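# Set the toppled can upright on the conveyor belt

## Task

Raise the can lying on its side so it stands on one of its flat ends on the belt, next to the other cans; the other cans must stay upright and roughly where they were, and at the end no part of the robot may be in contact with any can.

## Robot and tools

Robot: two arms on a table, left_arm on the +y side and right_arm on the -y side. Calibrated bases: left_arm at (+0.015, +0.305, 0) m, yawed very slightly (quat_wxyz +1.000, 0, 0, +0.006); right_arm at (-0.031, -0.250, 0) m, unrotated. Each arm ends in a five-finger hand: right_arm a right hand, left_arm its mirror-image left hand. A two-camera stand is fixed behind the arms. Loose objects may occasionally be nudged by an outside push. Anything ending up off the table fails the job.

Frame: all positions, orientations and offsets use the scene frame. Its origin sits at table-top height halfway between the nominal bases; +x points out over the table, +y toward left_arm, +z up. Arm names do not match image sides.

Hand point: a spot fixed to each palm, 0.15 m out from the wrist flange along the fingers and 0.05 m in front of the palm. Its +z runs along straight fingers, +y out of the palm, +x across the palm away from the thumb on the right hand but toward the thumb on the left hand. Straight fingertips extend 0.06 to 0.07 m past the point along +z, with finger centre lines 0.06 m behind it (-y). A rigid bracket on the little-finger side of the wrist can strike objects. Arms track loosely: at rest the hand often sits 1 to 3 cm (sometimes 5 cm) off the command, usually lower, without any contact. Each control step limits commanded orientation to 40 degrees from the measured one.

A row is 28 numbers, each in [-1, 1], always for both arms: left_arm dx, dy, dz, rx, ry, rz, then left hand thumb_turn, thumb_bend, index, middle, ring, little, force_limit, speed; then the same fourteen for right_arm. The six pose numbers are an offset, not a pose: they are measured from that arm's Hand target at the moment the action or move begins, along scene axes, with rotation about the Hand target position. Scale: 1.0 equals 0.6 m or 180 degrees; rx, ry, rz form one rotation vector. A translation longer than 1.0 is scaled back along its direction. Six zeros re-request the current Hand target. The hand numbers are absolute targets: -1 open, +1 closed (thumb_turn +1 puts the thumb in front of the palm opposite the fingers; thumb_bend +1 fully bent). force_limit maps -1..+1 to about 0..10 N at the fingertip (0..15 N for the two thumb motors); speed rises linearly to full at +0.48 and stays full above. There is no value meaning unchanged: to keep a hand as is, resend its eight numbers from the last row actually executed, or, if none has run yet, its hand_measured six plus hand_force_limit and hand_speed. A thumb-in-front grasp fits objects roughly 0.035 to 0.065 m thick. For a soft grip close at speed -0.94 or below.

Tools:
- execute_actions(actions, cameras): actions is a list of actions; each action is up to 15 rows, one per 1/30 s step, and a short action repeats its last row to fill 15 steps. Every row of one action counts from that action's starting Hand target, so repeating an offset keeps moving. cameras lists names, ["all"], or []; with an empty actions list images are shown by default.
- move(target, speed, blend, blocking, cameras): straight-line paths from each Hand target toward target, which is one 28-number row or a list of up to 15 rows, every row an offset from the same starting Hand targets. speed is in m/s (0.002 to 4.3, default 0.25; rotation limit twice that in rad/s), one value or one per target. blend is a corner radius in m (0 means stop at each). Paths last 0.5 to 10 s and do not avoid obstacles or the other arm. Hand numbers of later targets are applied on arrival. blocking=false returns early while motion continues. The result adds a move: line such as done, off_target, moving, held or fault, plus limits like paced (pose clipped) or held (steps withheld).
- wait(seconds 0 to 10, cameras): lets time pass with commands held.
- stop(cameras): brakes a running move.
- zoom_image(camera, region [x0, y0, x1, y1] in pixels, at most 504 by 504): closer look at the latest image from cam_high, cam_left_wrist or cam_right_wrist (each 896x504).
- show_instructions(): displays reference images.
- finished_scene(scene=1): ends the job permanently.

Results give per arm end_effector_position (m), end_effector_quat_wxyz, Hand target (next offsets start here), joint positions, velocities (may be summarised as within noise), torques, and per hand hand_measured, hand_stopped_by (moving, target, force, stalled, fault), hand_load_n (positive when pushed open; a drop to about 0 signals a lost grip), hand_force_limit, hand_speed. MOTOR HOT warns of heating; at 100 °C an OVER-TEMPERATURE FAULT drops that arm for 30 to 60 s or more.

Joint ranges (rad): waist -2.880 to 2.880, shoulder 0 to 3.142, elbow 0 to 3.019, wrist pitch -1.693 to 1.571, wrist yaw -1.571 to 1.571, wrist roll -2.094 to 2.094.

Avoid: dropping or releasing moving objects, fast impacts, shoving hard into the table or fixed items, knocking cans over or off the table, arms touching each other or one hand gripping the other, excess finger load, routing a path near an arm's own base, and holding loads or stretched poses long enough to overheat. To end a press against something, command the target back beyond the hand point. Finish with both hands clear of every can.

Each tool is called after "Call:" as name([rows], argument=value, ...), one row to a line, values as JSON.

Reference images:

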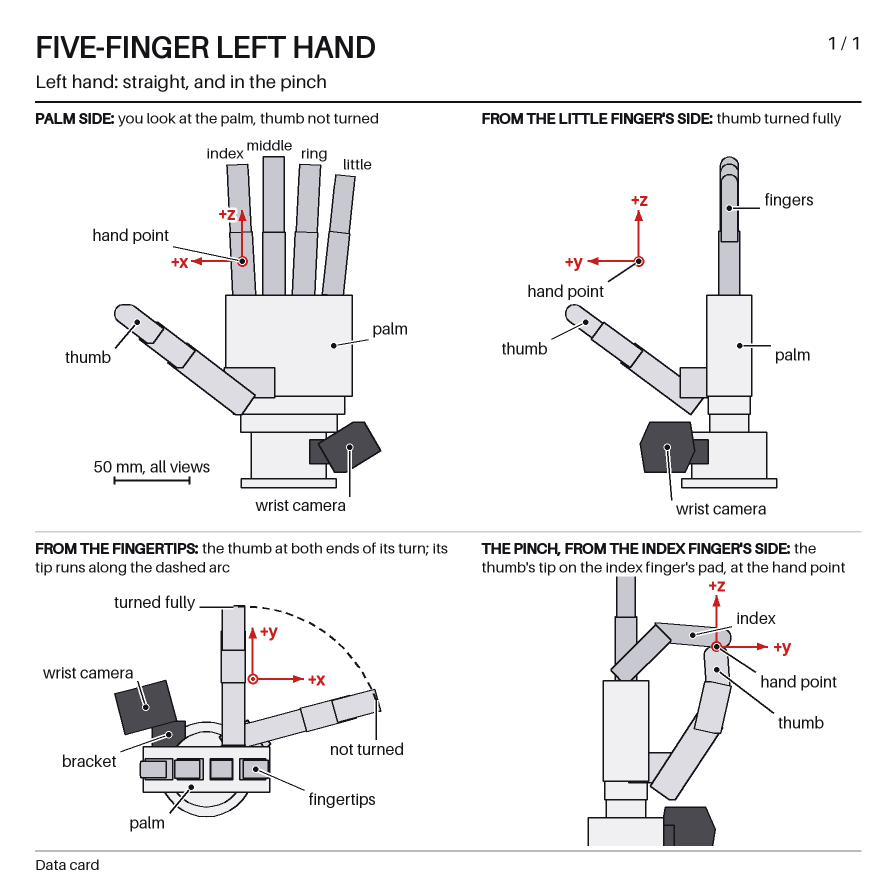

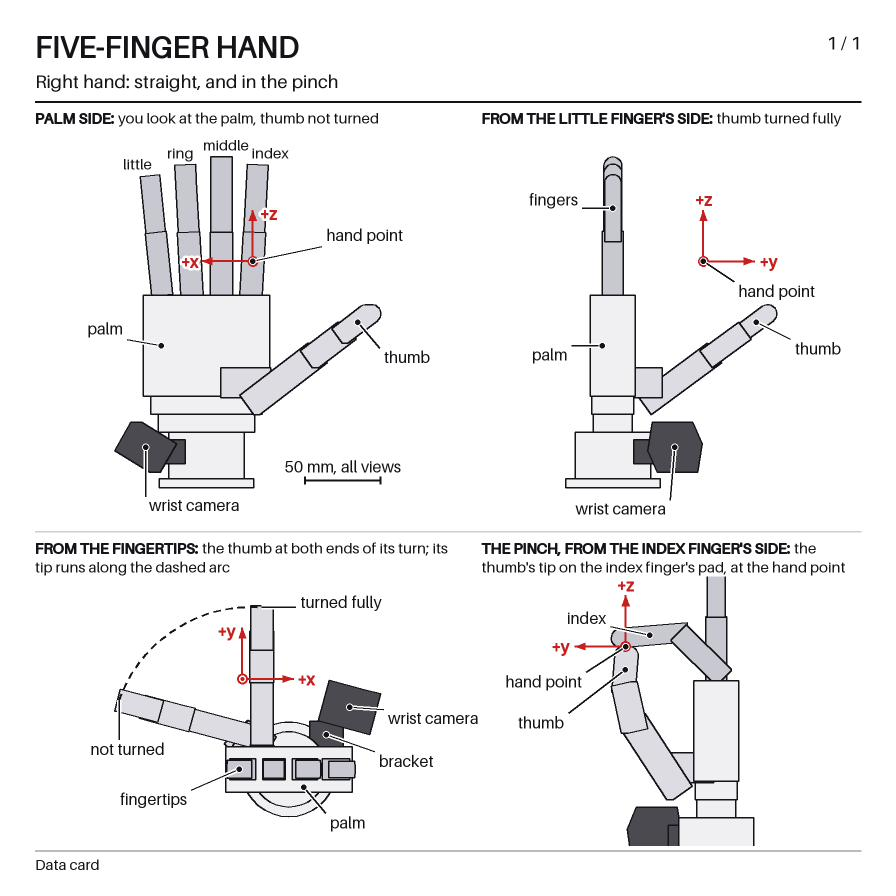

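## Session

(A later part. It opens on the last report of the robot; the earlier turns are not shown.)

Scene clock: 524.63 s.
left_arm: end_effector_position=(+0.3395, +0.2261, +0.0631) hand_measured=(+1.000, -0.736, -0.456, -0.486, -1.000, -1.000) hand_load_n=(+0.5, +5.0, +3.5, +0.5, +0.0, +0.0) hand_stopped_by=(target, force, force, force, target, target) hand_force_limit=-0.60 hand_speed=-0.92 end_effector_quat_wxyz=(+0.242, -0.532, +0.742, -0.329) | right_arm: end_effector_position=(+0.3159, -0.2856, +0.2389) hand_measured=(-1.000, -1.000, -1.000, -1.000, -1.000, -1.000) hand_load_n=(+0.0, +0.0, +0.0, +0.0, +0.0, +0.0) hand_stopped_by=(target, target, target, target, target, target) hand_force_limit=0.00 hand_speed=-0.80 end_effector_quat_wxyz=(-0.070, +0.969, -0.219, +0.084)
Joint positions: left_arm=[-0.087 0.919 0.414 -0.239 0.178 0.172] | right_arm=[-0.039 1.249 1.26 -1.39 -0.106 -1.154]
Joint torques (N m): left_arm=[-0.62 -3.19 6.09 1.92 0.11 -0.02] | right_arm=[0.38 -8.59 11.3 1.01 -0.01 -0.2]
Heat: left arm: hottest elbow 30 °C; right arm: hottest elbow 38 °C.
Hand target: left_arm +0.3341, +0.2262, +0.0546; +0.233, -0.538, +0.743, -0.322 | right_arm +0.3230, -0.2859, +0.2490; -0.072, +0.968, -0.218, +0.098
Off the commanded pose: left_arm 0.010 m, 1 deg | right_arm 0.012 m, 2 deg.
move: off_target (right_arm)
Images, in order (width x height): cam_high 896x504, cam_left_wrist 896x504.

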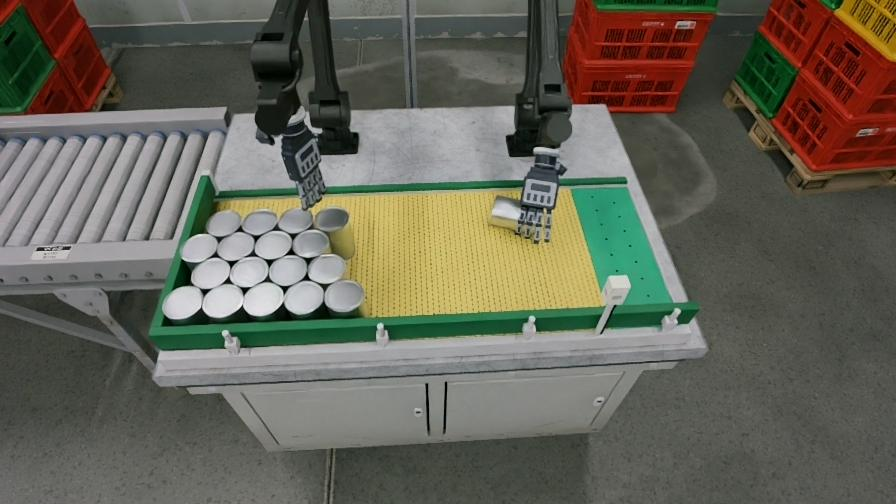

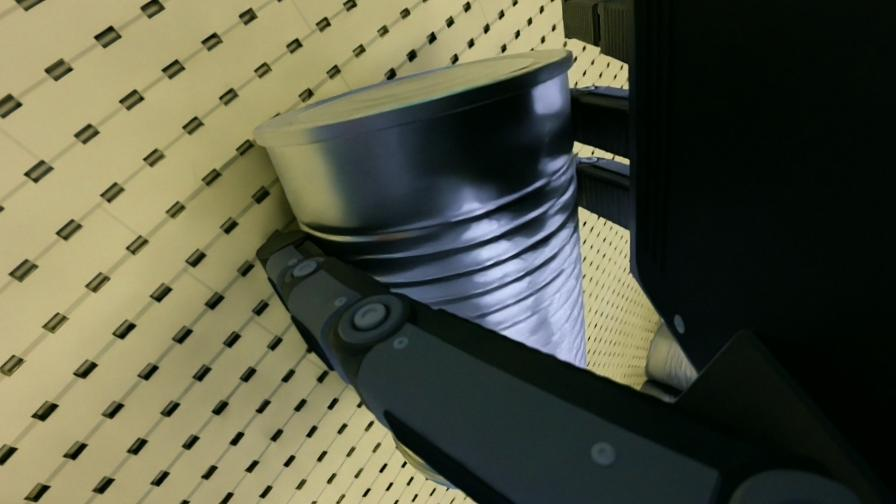

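Call:
move([
  [0,0,0,0,0,0, 1,0.25,0.25,0.25,-1,-1,0.1,-0.94, 0,0,0,0,0,0,-1,-1,-1,-1,-1,-1,0,-0.8],
], speed=0.06, cameras=["cam_high","cam_left_wrist"])

Scene clock: 533.80 s.
left_arm: end_effector_position=(+0.3395, +0.2261, +0.0631) hand_measured=(+1.000, -0.736, -0.446, -0.460, -1.000, -1.000) hand_load_n=(+2.0, +11.0, +2.0, +5.5, +0.0, +0.0) hand_stopped_by=(target, force, force, force, target, target) hand_force_limit=0.10 hand_speed=-0.94 end_effector_quat_wxyz=(+0.242, -0.533, +0.741, -0.329) | right_arm: end_effector_position=(+0.3159, -0.2856, +0.2389) hand_measured=(-1.000, -1.000, -1.000, -1.000, -1.000, -1.000) hand_load_n=(+0.0, +0.0, +0.0, +0.0, +0.0, +0.0) hand_stopped_by=(target, target, target, target, target, target) hand_force_limit=0.00 hand_speed=-0.80 end_effector_quat_wxyz=(-0.070, +0.969, -0.219, +0.084)
Joint positions: left_arm=[-0.087 0.919 0.414 -0.239 0.177 0.172] | right_arm=[-0.039 1.249 1.26 -1.39 -0.106 -1.154]
Joint torques (N m): left_arm=[-0.38 -3.25 6.09 2 0.13 -0.02] | right_arm=[0.44 -8.64 11.32 0.99 -0.01 -0.21]
Heat: left arm: hottest elbow 30 °C; right arm: hottest elbow 38 °C.
Hand target: left_arm +0.3341, +0.2262, +0.0546; +0.233, -0.538, +0.743, -0.322 | right_arm +0.3230, -0.2859, +0.2490; -0.072, +0.968, -0.218, +0.098
Off the commanded pose: left_arm 0.010 m, 1 deg | right_arm 0.012 m, 2 deg.
move: off_target (right_arm)
Images, in order (width x height): cam_high 896x504, cam_left_wrist 896x504.

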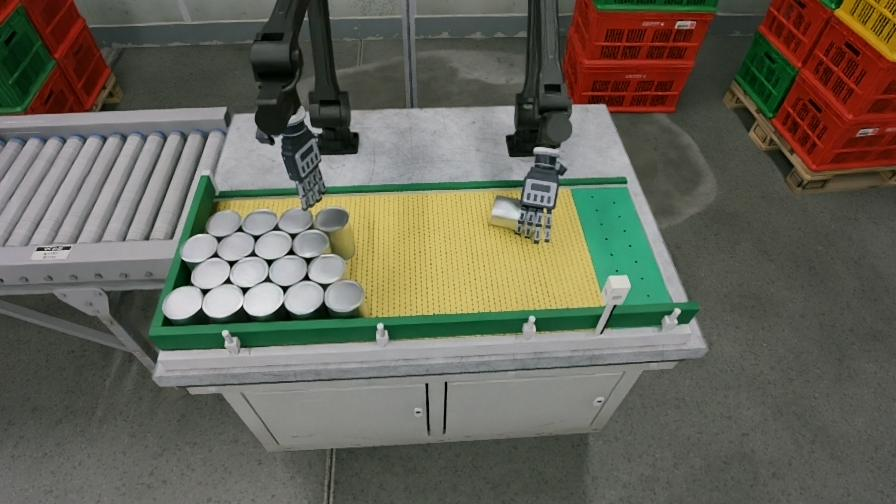

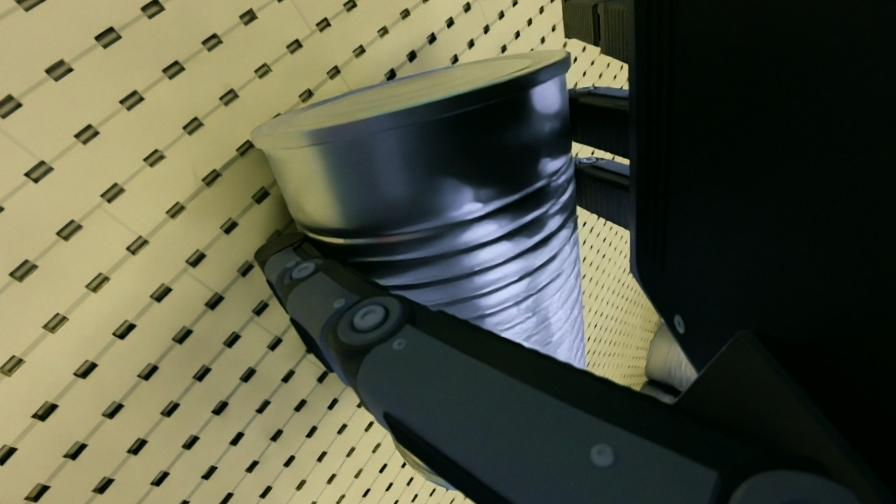

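Call:
move([
  [0.02,0,0.2,0,0,0, 1,0.25,0.25,0.25,-1,-1,0.1,-0.94, 0,0,0,0,0,0,-1,-1,-1,-1,-1,-1,0,-0.8],
], speed=0.06, cameras=["cam_high","cam_left_wrist"])

Call:
zoom_image(camera="cam_high", region=[460, 120, 620, 260])

Scene clock: 545.67 s.
left_arm: end_effector_position=(+0.3171, +0.2280, +0.1238) hand_measured=(+1.000, -0.736, -0.446, -0.458, -1.000, -1.000) hand_load_n=(+1.0, +5.0, +0.5, +2.0, +0.0, +0.0) hand_stopped_by=(target, force, force, force, target, target) hand_force_limit=0.10 hand_speed=-0.94 end_effector_quat_wxyz=(+0.194, -0.553, +0.758, -0.288) | right_arm: end_effector_position=(+0.3159, -0.2856, +0.2389) hand_measured=(-1.000, -1.000, -1.000, -1.000, -1.000, -1.000) hand_load_n=(+0.0, +0.0, +0.0, +0.0, +0.0, +0.0) hand_stopped_by=(target, target, target, target, target, target) hand_force_limit=0.00 hand_speed=-0.80 end_effector_quat_wxyz=(-0.070, +0.969, -0.219, +0.084)
Joint positions: left_arm=[-0.087 0.837 0.598 -0.641 0.176 0.171] | right_arm=[-0.039 1.249 1.26 -1.39 -0.106 -1.154]
Joint torques (N m): left_arm=[-0.38 -6.18 13.2 1.98 0.29 0.03] | right_arm=[0.44 -8.59 11.33 1.02 0 -0.2]
Heat: left arm: hottest elbow 31 °C; right arm: hottest elbow 38 °C.
Hand target: left_arm +0.3461, +0.2261, +0.1747; +0.233, -0.538, +0.743, -0.322 | right_arm +0.3230, -0.2859, +0.2490; -0.072, +0.968, -0.218, +0.098
Off the commanded pose: left_arm 0.058 m, 6 deg | right_arm 0.012 m, 2 deg.
move: off_target (left_arm, right_arm)
Images, in order (width x height): cam_high 896x504, cam_left_wrist 896x504.

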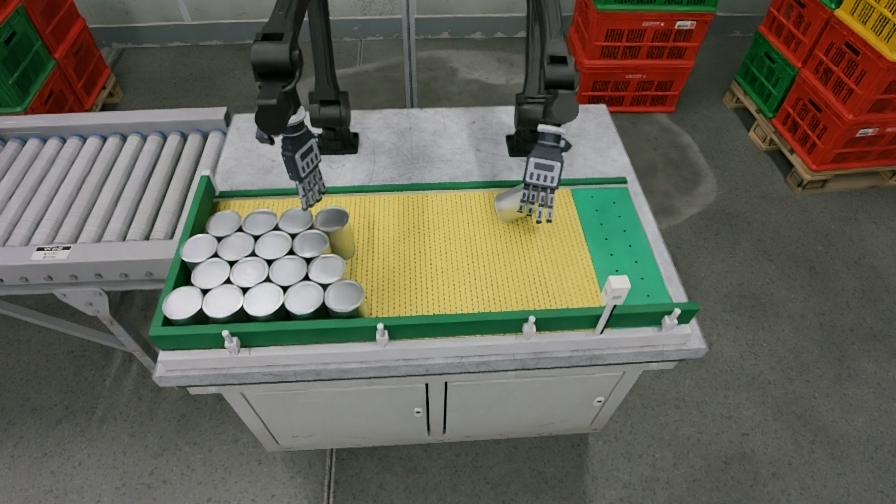

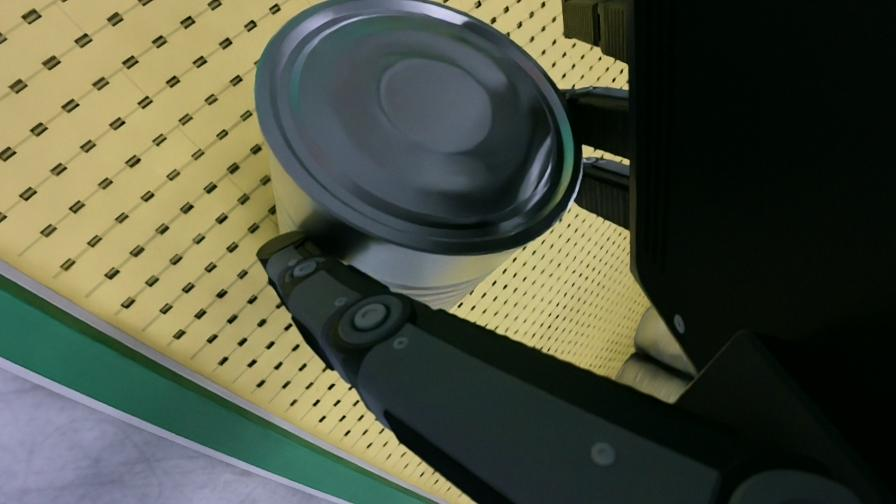

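Scaled by 3.150 from the camera's 896x504 image, which has a finer 1280x720 frame.

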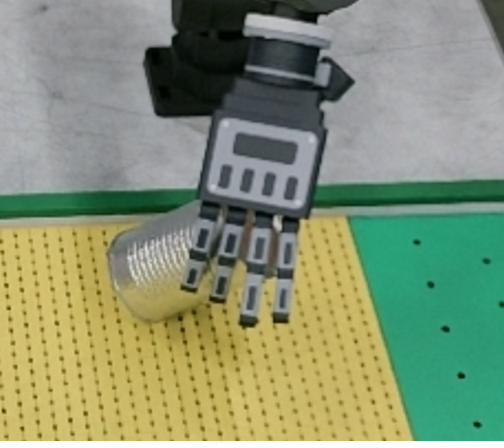

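Call:
move([
  [0,0,0,0,0,0, 1,0.3,0.3,0.3,-1,-1,0.4,-0.94, 0,0,0,0,0,0,-1,-1,-1,-1,-1,-1,0,-0.8],
], speed=0.06, cameras=["cam_high","cam_left_wrist"])

Call:
zoom_image(camera="cam_high", region=[460, 120, 620, 260])

Scene clock: 558.17 s.
left_arm: end_effector_position=(+0.3171, +0.2280, +0.1238) hand_measured=(+1.000, -0.734, -0.414, -0.428, -1.000, -1.000) hand_load_n=(+1.0, +17.0, +7.5, +7.0, +0.0, +0.0) hand_stopped_by=(target, force, force, force, target, target) hand_force_limit=0.40 hand_speed=-0.94 end_effector_quat_wxyz=(+0.194, -0.553, +0.758, -0.288) | right_arm: end_effector_position=(+0.3159, -0.2856, +0.2389) hand_measured=(-1.000, -1.000, -1.000, -1.000, -1.000, -1.000) hand_load_n=(+0.0, +0.0, +0.0, +0.0, +0.0, +0.0) hand_stopped_by=(target, target, target, target, target, target) hand_force_limit=0.00 hand_speed=-0.80 end_effector_quat_wxyz=(-0.070, +0.969, -0.219, +0.084)
Joint positions: left_arm=[-0.087 0.837 0.598 -0.641 0.176 0.171] | right_arm=[-0.039 1.249 1.26 -1.39 -0.106 -1.154]
Joint torques (N m): left_arm=[-0.38 -6.18 13.23 1.96 0.29 0.03] | right_arm=[0.44 -8.59 11.33 1.01 -0.01 -0.2]
Heat: left arm: hottest elbow 33 °C; right arm: hottest elbow 38 °C.
Hand target: left_arm +0.3461, +0.2261, +0.1747; +0.233, -0.538, +0.743, -0.322 | right_arm +0.3230, -0.2859, +0.2490; -0.072, +0.968, -0.218, +0.098
Off the commanded pose: left_arm 0.059 m, 6 deg | right_arm 0.012 m, 2 deg.
move: off_target (left_arm, right_arm)
Images, in order (width x height): cam_high 896x504, cam_left_wrist 896x504.

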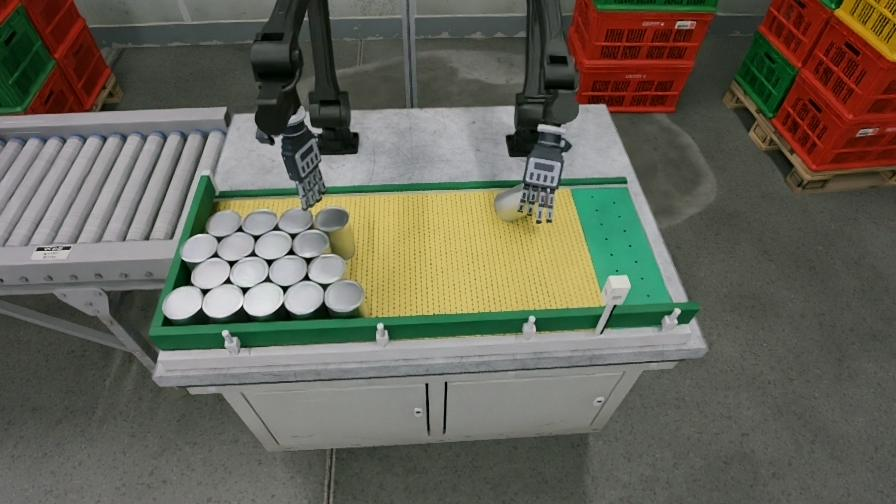

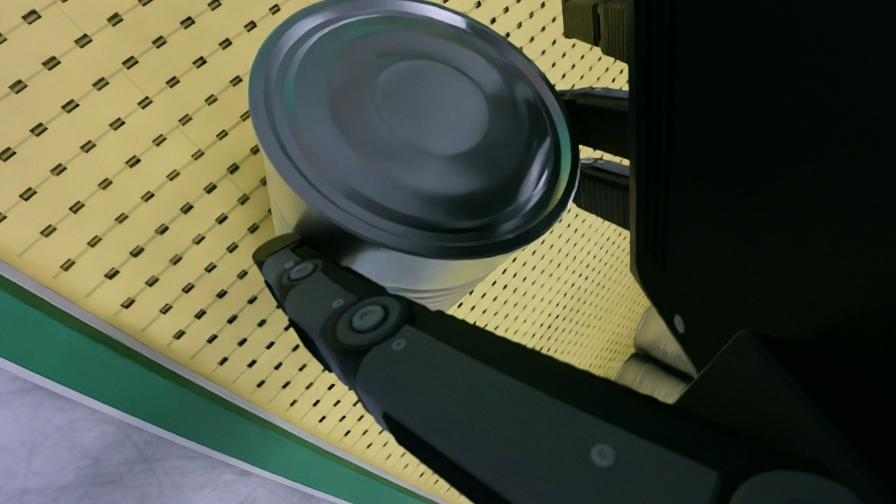

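Scaled by 3.150 from the camera's 896x504 image, which has a finer 1280x720 frame.

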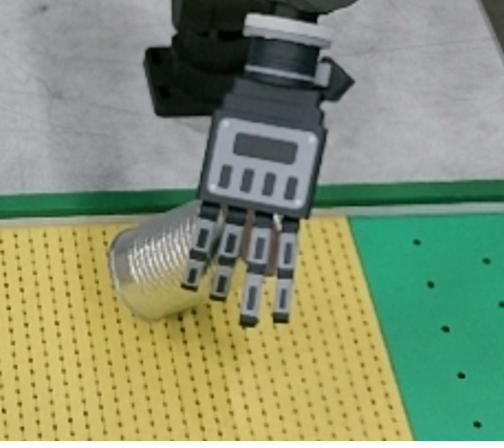

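Call:
move([
  [0,0,0.04,0.2203,-0.129,-0.022, 1,0.3,0.3,0.3,-1,-1,0.4,-0.94, 0,0,0,0,0,0,-1,-1,-1,-1,-1,-1,0,-0.8],
], speed=0.15, cameras=["cam_high","cam_left_wrist"])

Call:
zoom_image(camera="cam_high", region=[460, 120, 620, 260])

Scene clock: 666.17 s.
left_arm: end_effector_position=(+0.3377, +0.2289, +0.1734) hand_measured=(+1.000, -0.734, -0.414, -0.428, -1.000, -1.000) hand_load_n=(+5.0, +15.5, +1.5, +7.5, +0.0, +0.0) hand_stopped_by=(target, force, force, force, target, target) hand_force_limit=0.40 hand_speed=-0.94 end_effector_quat_wxyz=(+0.505, -0.333, +0.784, -0.139) | right_arm: end_effector_position=(+0.3159, -0.2856, +0.2389) hand_measured=(-1.000, -1.000, -1.000, -1.000, -1.000, -1.000) hand_load_n=(+0.0, +0.0, +0.0, +0.0, +0.0, +0.0) hand_stopped_by=(target, target, target, target, target, target) hand_force_limit=0.00 hand_speed=-0.80 end_effector_quat_wxyz=(-0.070, +0.969, -0.219, +0.084)
Joint positions: left_arm=[-0.606 0.727 0.528 -0.397 -0.635 0.518] | right_arm=[-0.039 1.249 1.26 -1.39 -0.106 -1.154]
Joint torques (N m): left_arm=[-0.97 -5.66 8.44 3.75 -0.78 0.39] | right_arm=[0.44 -8.53 11.32 1.01 -0.01 -0.21]
Heat: left arm: hottest elbow 42 °C; right arm: hottest elbow 39 °C.
Hand target: left_arm +0.3461, +0.2262, +0.1986; +0.531, -0.328, +0.765, -0.160 | right_arm +0.3230, -0.2859, +0.2490; -0.072, +0.968, -0.218, +0.098
Off the commanded pose: left_arm 0.027 m, 5 deg | right_arm 0.012 m, 2 deg.
move: off_target (left_arm, right_arm)
Images, in order (width x height): cam_high 896x504, cam_left_wrist 896x504.

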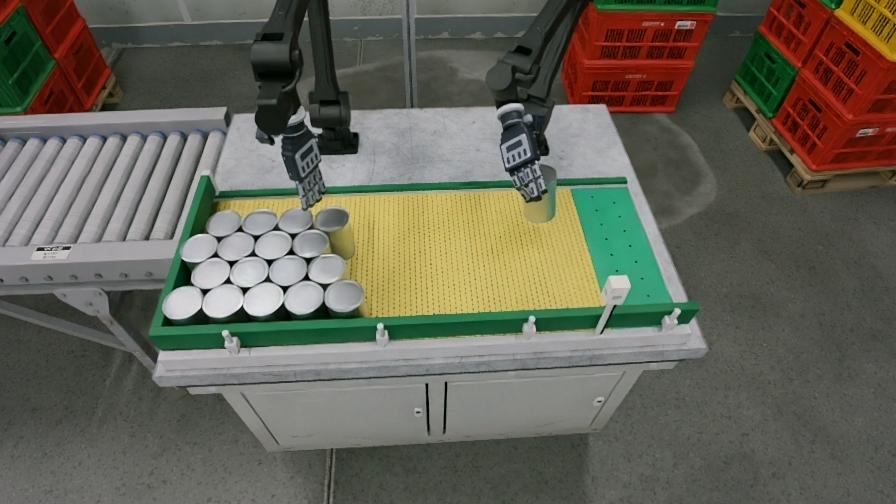

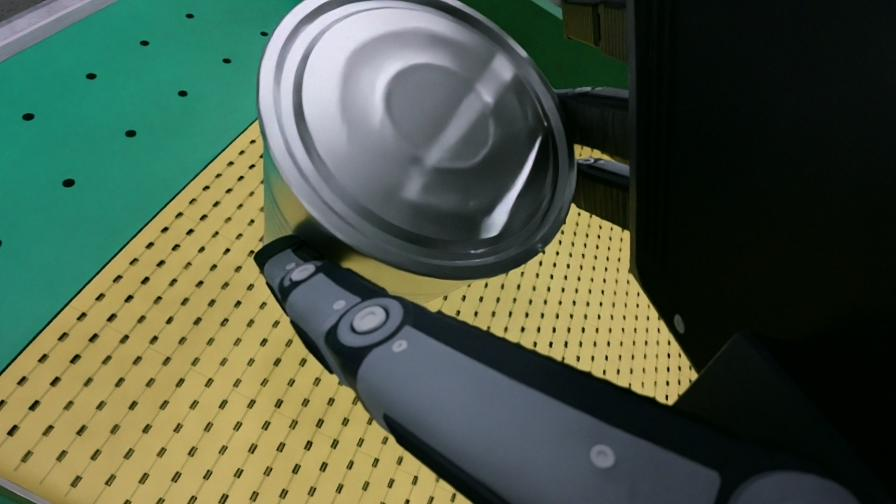

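Scaled by 3.150 from the camera's 896x504 image, which has a finer 1280x720 frame.

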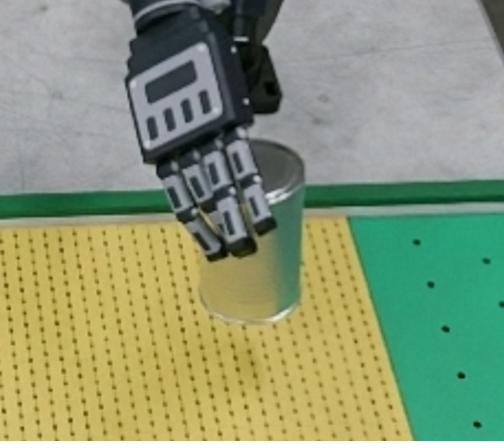

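Call:
move([
  [0.19,-0.533,-0.02,0,0,-0.1667, 1,0.3,0.3,0.3,-1,-1,0.4,-0.94, 0,0,0,0,0,0,-1,-1,-1,-1,-1,-1,0,-0.8],
], speed=0.15, cameras=["cam_high","cam_left_wrist"])

Call:
zoom_image(camera="cam_high", region=[290, 120, 490, 330])

Scene clock: 697.70 s.
left_arm: end_effector_position=(+0.4289, -0.0599, +0.1227) hand_measured=(+1.000, -0.734, -0.414, -0.428, -1.000, -1.000) hand_load_n=(+5.5, +15.5, +2.0, +7.5, +0.0, +0.0) hand_stopped_by=(target, force, force, force, target, target) hand_force_limit=0.40 hand_speed=-0.94 end_effector_quat_wxyz=(+0.431, -0.118, +0.860, -0.245) | right_arm: end_effector_position=(+0.3159, -0.2856, +0.2389) hand_measured=(-1.000, -1.000, -1.000, -1.000, -1.000, -1.000) hand_load_n=(+0.0, -0.5, +0.0, +0.0, +0.0, +0.0) hand_stopped_by=(target, target, target, target, target, target) hand_force_limit=0.00 hand_speed=-0.80 end_effector_quat_wxyz=(-0.070, +0.969, -0.219, +0.084)
Joint positions: left_arm=[-0.902 1.471 0.924 -0.047 -0.434 0.642] | right_arm=[-0.039 1.249 1.26 -1.39 -0.106 -1.154]
Joint torques (N m): left_arm=[-1.14 -15.21 12.98 3.88 -0.58 0.39] | right_arm=[0.44 -8.64 11.32 1.01 -0.01 -0.21]
Heat: left arm: hottest elbow 39 °C; right arm: hottest elbow 39 °C.
Hand target: left_arm +0.4601, -0.0937, +0.1868; +0.472, -0.119, +0.823, -0.292 | right_arm +0.3230, -0.2859, +0.2490; -0.072, +0.968, -0.218, +0.098
Off the commanded pose: left_arm 0.079 m, 8 deg | right_arm 0.012 m, 2 deg.
move: off_target (left_arm, right_arm)
Images, in order (width x height): cam_high 896x504, cam_left_wrist 896x504.

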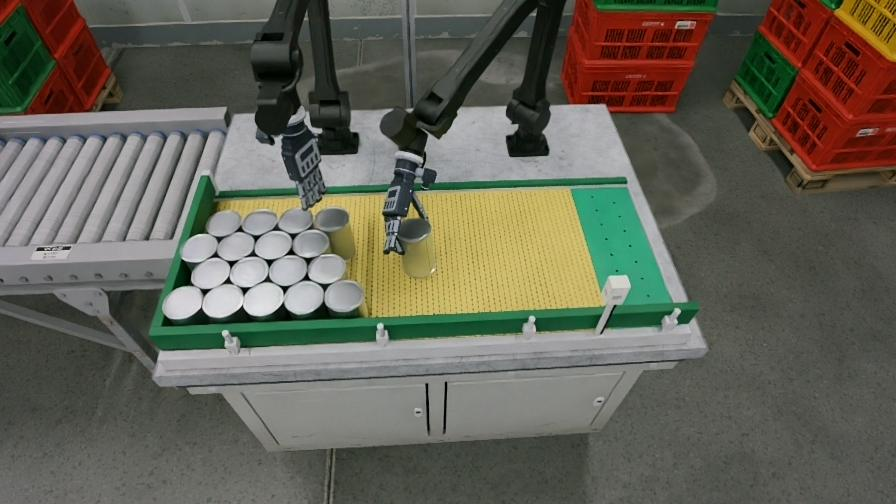

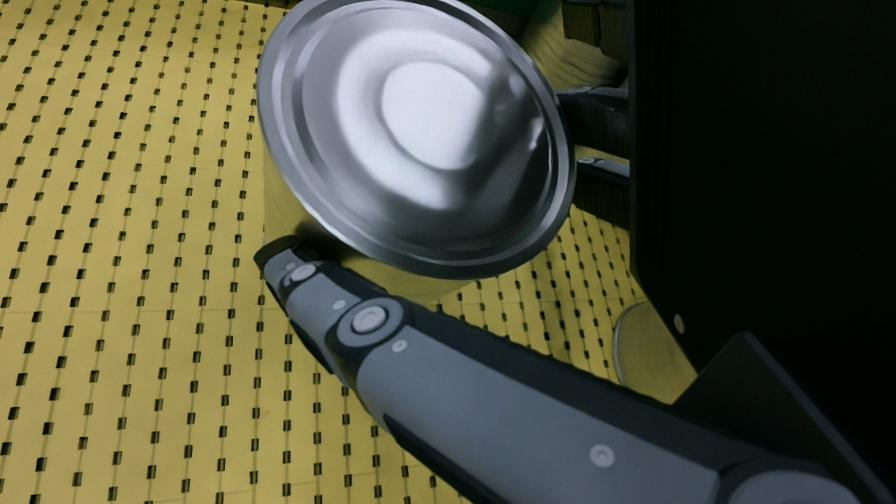

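Scaled by 2.400 from the camera's 896x504 image, which has a finer 1280x720 frame.

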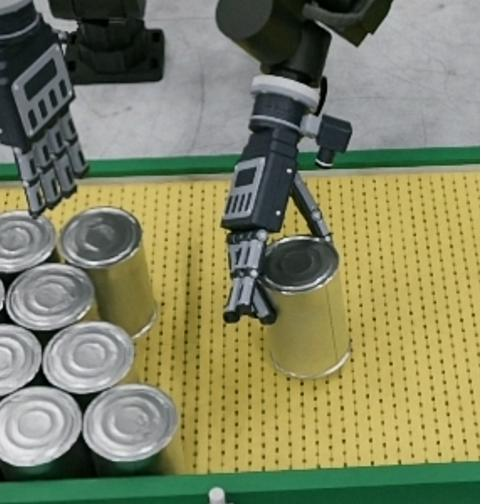

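Call:
move([
  [0.005,-0.09,0.0,0,0.028,0, 1,0.3,0.3,0.3,-1,-1,0.4,-0.94, 0,0,0,0,0,0,-1,-1,-1,-1,-1,-1,0,-0.8],
], speed=0.1, cameras=["cam_high","cam_left_wrist"])

Call:
zoom_image(camera="cam_high", region=[290, 150, 470, 330])

Scene clock: 736.33 s.
left_arm: end_effector_position=(+0.4393, -0.1171, +0.1252) hand_measured=(+1.000, -0.734, -0.414, -0.428, -1.000, -1.000) hand_load_n=(+5.0, +15.5, +2.0, +7.5, +0.0, +0.0) hand_stopped_by=(target, force, force, force, target, target) hand_force_limit=0.40 hand_speed=-0.94 end_effector_quat_wxyz=(+0.405, -0.125, +0.872, -0.244) | right_arm: end_effector_position=(+0.3159, -0.2856, +0.2389) hand_measured=(-1.000, -1.000, -1.000, -1.000, -1.000, -1.000) hand_load_n=(+0.0, +0.0, +0.0, +0.0, +0.0, +0.0) hand_stopped_by=(target, target, target, target, target, target) hand_force_limit=0.00 hand_speed=-0.80 end_effector_quat_wxyz=(-0.070, +0.969, -0.219, +0.084)
Joint positions: left_arm=[-0.943 1.595 1.111 -0.172 -0.435 0.573] | right_arm=[-0.039 1.249 1.26 -1.39 -0.106 -1.154]
Joint torques (N m): left_arm=[-0.67 -17.61 13.18 2.62 -0.62 0.24] | right_arm=[0.5 -8.53 11.3 0.98 0 -0.2]
Heat: left arm: hottest elbow 43 °C; right arm: hottest elbow 39 °C.
Hand target: left_arm +0.4632, -0.1475, +0.1868; +0.435, -0.132, +0.843, -0.286 | right_arm +0.3230, -0.2859, +0.2490; -0.072, +0.968, -0.218, +0.098
Off the commanded pose: left_arm 0.073 m, 7 deg | right_arm 0.012 m, 2 deg.
move: off_target (left_arm, right_arm)
Images, in order (width x height): cam_high 896x504, cam_left_wrist 896x504.

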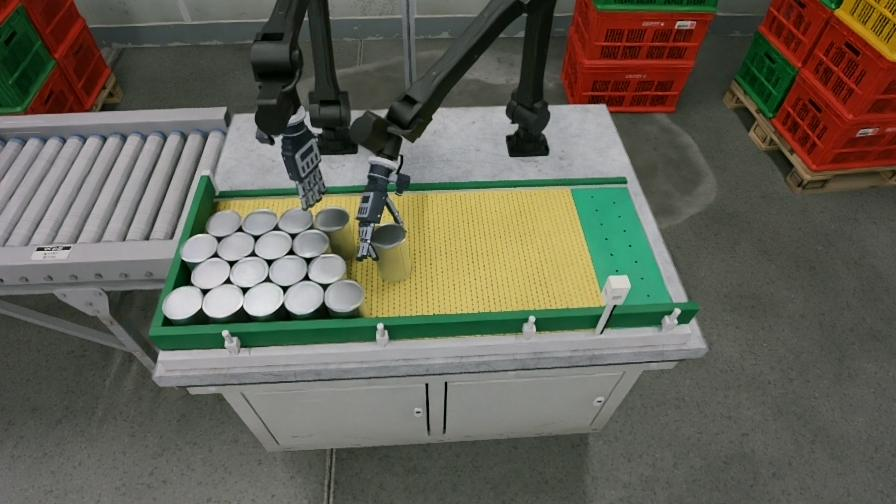

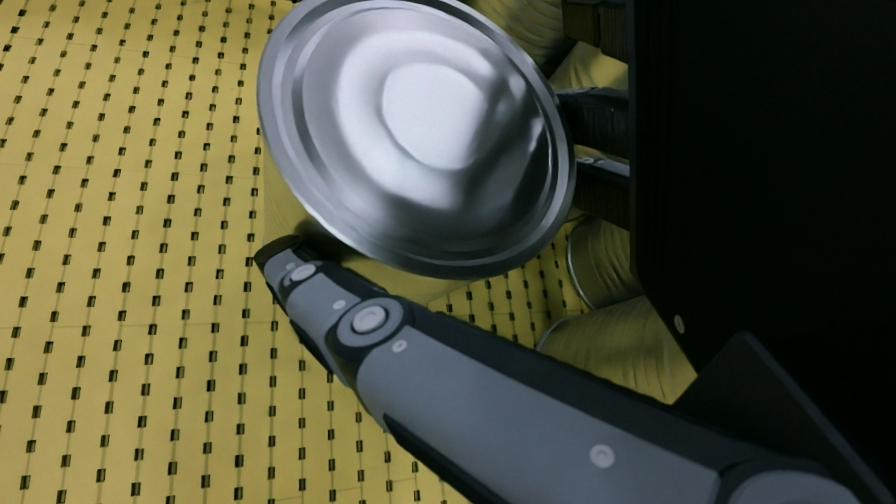

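Scaled by 2.800 from the camera's 896x504 image, which has a finer 1280x720 frame.

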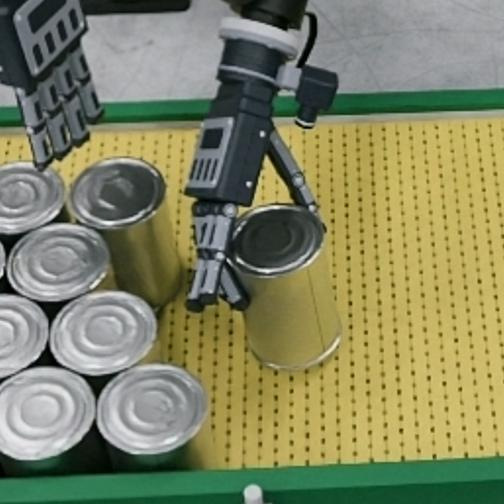

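Call:
move([
  [0,0,-0.05,0,0,0, 1,0.3,0.3,0.3,-1,-1,0.4,-0.94, 0,0,0,0,0,0,-1,-1,-1,-1,-1,-1,0,-0.8],
], speed=0.05, cameras=["cam_high"])

Call:
zoom_image(camera="cam_high", region=[290, 150, 470, 330])

Scene clock: 753.83 s.
left_arm: end_effector_position=(+0.4448, -0.1237, +0.1148) hand_measured=(+1.000, -0.734, -0.414, -0.428, -1.000, -1.000) hand_load_n=(+5.0, +15.5, +2.5, +7.5, +0.0, +0.0) hand_stopped_by=(target, force, force, force, target, target) hand_force_limit=0.40 hand_speed=-0.94 end_effector_quat_wxyz=(+0.409, -0.128, +0.869, -0.248) | right_arm: end_effector_position=(+0.3159, -0.2856, +0.2389) hand_measured=(-1.000, -1.000, -1.000, -1.000, -1.000, -1.000) hand_load_n=(+0.0, +0.0, +0.0, +0.0, +0.0, +0.0) hand_stopped_by=(target, target, target, target, target, target) hand_force_limit=0.00 hand_speed=-0.80 end_effector_quat_wxyz=(-0.070, +0.969, -0.219, +0.084)
Joint positions: left_arm=[-0.943 1.626 1.111 -0.128 -0.439 0.571] | right_arm=[-0.039 1.249 1.26 -1.39 -0.106 -1.154]
Joint torques (N m): left_arm=[-0.97 -17.03 10.43 3.88 -0.5 0.23] | right_arm=[0.38 -8.47 11.34 1.02 -0.01 -0.21]
Heat: left arm: hottest elbow 46 °C; right arm: hottest elbow 40 °C.
Hand target: left_arm +0.4632, -0.1475, +0.1566; +0.435, -0.132, +0.843, -0.286 | right_arm +0.3230, -0.2859, +0.2490; -0.072, +0.968, -0.218, +0.098
Off the commanded pose: left_arm 0.052 m, 6 deg | right_arm 0.012 m, 2 deg.
move: off_target (left_arm, right_arm)
Images, in order (width x height): cam_high 896x504.

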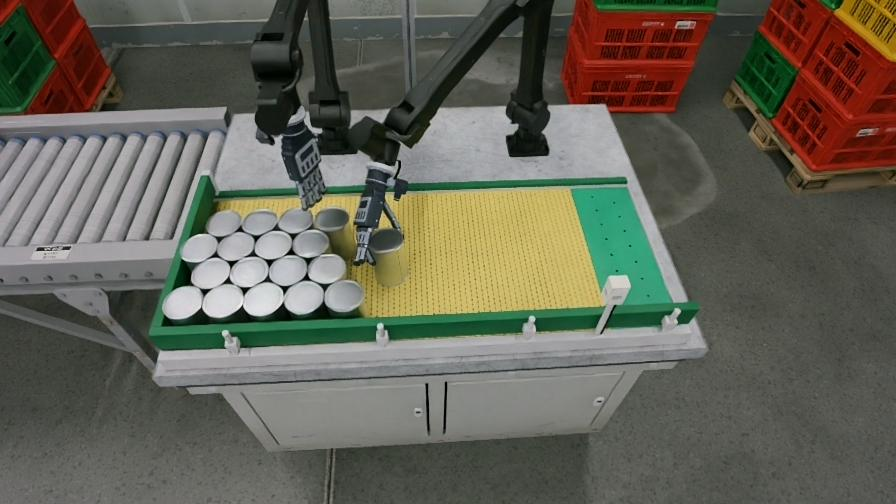

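Scaled by 2.800 from the camera's 896x504 image, which has a finer 1280x720 frame.

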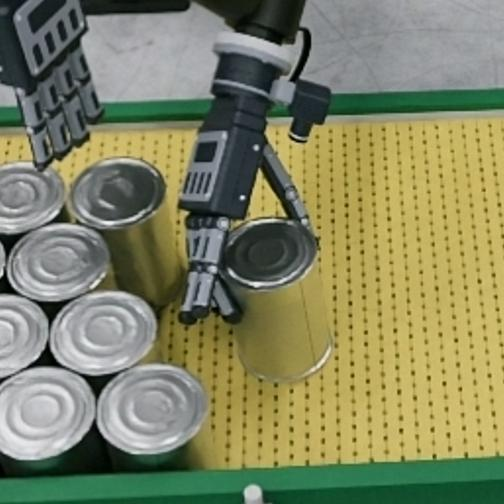

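Call:
move([
  [-0.01,0.005,-0.05,0,0,0, 1,0.3,0.3,0.3,-1,-1,0.4,-0.94, 0,0,0,0,0,0,-1,-1,-1,-1,-1,-1,0,-0.8],
], speed=0.05, cameras=["cam_high","cam_left_wrist"])

Call:
zoom_image(camera="cam_high", region=[290, 150, 470, 330])

Scene clock: 765.23 s.
left_arm: end_effector_position=(+0.4535, -0.1340, +0.1135) hand_measured=(+1.000, -0.734, -0.414, -0.428, -1.000, -1.000) hand_load_n=(+2.0, +15.5, +2.5, +7.0, +0.0, +0.0) hand_stopped_by=(target, force, force, force, target, target) hand_force_limit=0.40 hand_speed=-0.94 end_effector_quat_wxyz=(+0.422, -0.134, +0.855, -0.268) | right_arm: end_effector_position=(+0.3159, -0.2856, +0.2389) hand_measured=(-1.000, -1.000, -1.000, -1.000, -1.000, -1.000) hand_load_n=(+0.0, +0.0, +0.0, +0.0, +0.0, +0.0) hand_stopped_by=(target, target, target, target, target, target) hand_force_limit=0.00 hand_speed=-0.80 end_effector_quat_wxyz=(-0.070, +0.969, -0.219, +0.084)
Joint positions: left_arm=[-0.943 1.647 1.106 -0.046 -0.445 0.57] | right_arm=[-0.039 1.249 1.26 -1.39 -0.106 -1.154]
Joint torques (N m): left_arm=[-1.55 -16.44 7.13 3.79 -0.41 0.2] | right_arm=[0.5 -8.64 11.33 1.01 -0.01 -0.2]
Heat: left arm: hottest elbow 45 °C; right arm: hottest elbow 40 °C.
Hand target: left_arm +0.4570, -0.1446, +0.1265; +0.435, -0.132, +0.843, -0.286 | right_arm +0.3230, -0.2859, +0.2490; -0.072, +0.968, -0.218, +0.098
Off the commanded pose: left_arm 0.017 m, 3 deg | right_arm 0.012 m, 2 deg.
move: off_target (left_arm, right_arm)
Images, in order (width x height): cam_high 896x504, cam_left_wrist 896x504.

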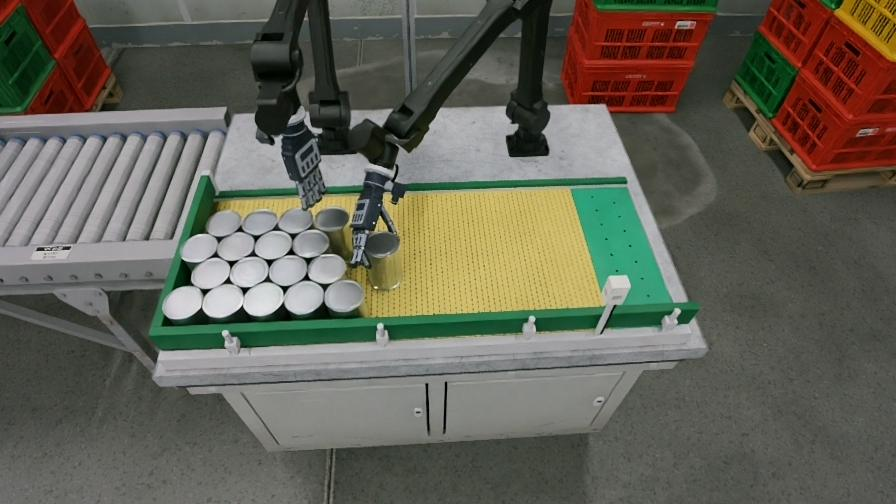

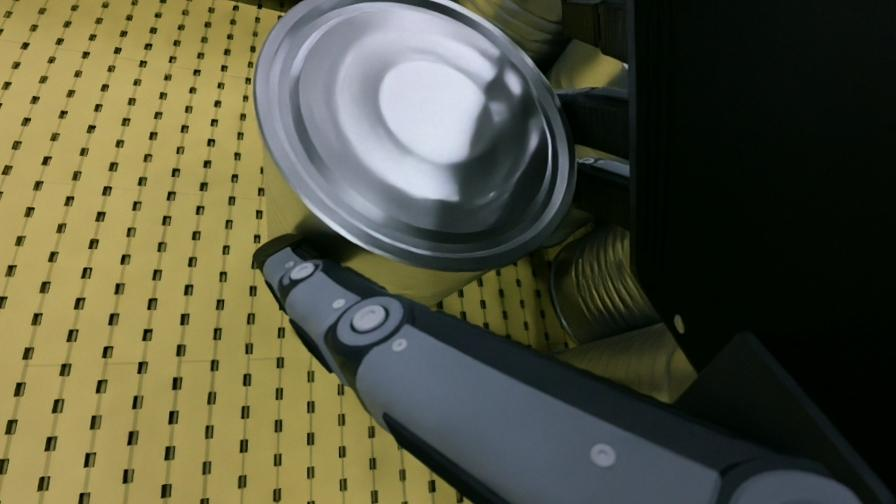

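Scaled by 2.800 from the camera's 896x504 image, which has a finer 1280x720 frame.

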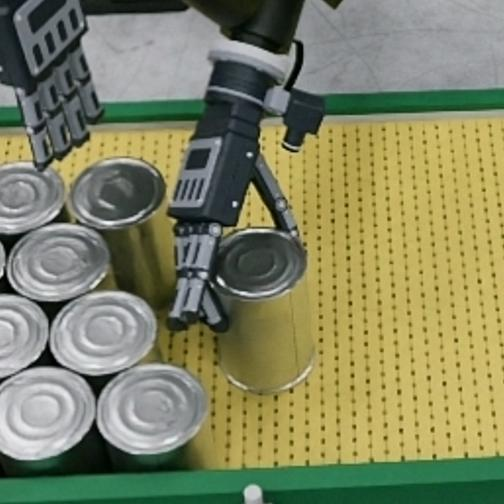

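Call:
move([
  [-0.01,0.055,-0.02,0,0,0, 1,0.3,0.3,0.3,-1,-1,0.4,-0.94, 0,0,0,0,0,0,-1,-1,-1,-1,-1,-1,0,-0.8],
], speed=0.05, cameras=["cam_high","cam_left_wrist"])

Call:
zoom_image(camera="cam_high", region=[290, 150, 470, 330])

Scene clock: 794.50 s.
left_arm: end_effector_position=(+0.4484, -0.1211, +0.1124) hand_measured=(+1.000, -0.734, -0.414, -0.428, -1.000, -1.000) hand_load_n=(+1.5, +15.0, +3.5, +8.5, +0.0, +0.0) hand_stopped_by=(target, force, force, force, target, target) hand_force_limit=0.40 hand_speed=-0.94 end_effector_quat_wxyz=(+0.429, -0.131, +0.846, -0.289) | right_arm: end_effector_position=(+0.3159, -0.2856, +0.2389) hand_measured=(-1.000, -1.000, -1.000, -1.000, -1.000, -1.000) hand_load_n=(+0.0, +0.0, +0.0, +0.0, +0.0, +0.0) hand_stopped_by=(target, target, target, target, target, target) hand_force_limit=0.00 hand_speed=-0.80 end_effector_quat_wxyz=(-0.070, +0.969, -0.219, +0.084)
Joint positions: left_arm=[-0.932 1.606 1.024 0.047 -0.422 0.586] | right_arm=[-0.039 1.249 1.26 -1.39 -0.106 -1.154]
Joint torques (N m): left_arm=[0.09 -16.62 5.38 2.71 -0.23 0.23] | right_arm=[0.38 -8.53 11.32 1.01 -0.01 -0.2]
Heat: left arm: hottest elbow 39 °C; right arm: hottest elbow 40 °C.
Hand target: left_arm +0.4512, -0.1116, +0.1148; +0.435, -0.132, +0.843, -0.286 | right_arm +0.3230, -0.2859, +0.2490; -0.072, +0.968, -0.218, +0.098
Off the commanded pose: left_arm 0.010 m, 1 deg | right_arm 0.012 m, 2 deg.
move: off_target (right_arm)
Images, in order (width x height): cam_high 896x504, cam_left_wrist 896x504.

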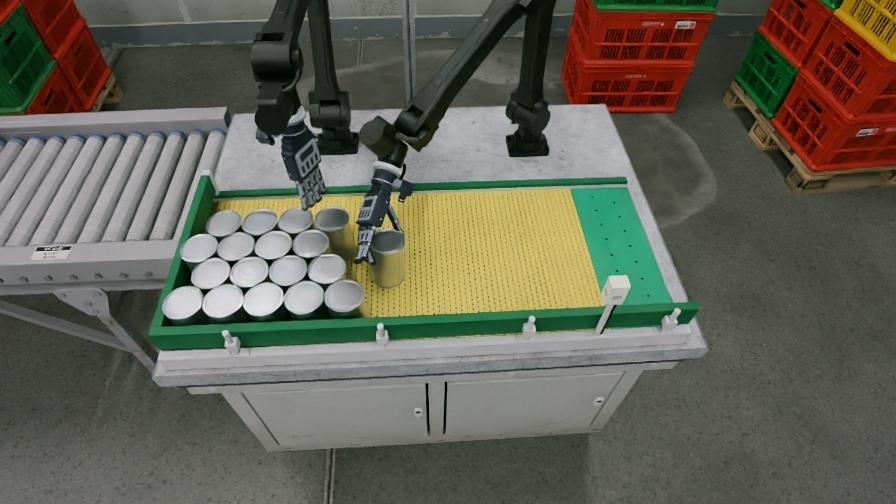

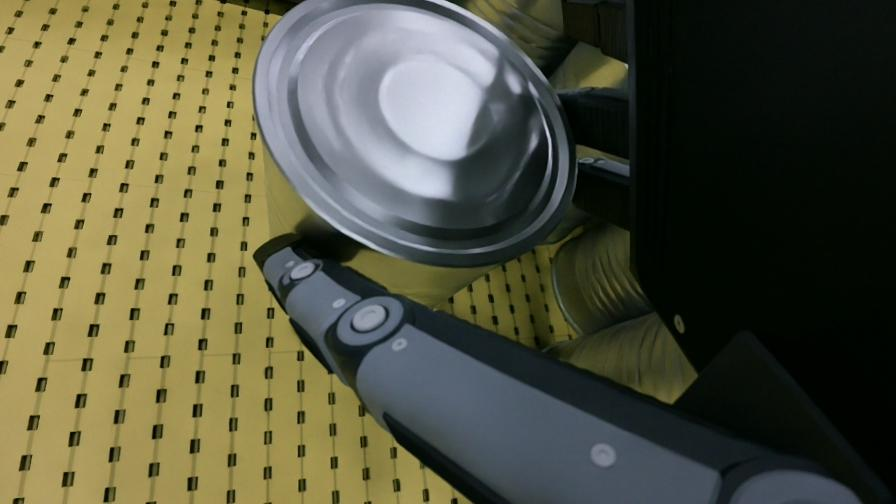

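Scaled by 2.800 from the camera's 896x504 image, which has a finer 1280x720 frame.

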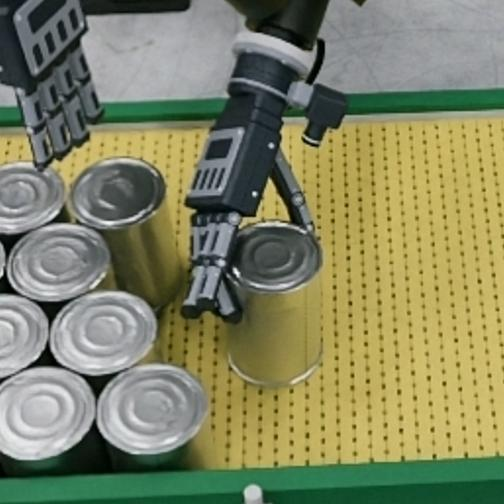

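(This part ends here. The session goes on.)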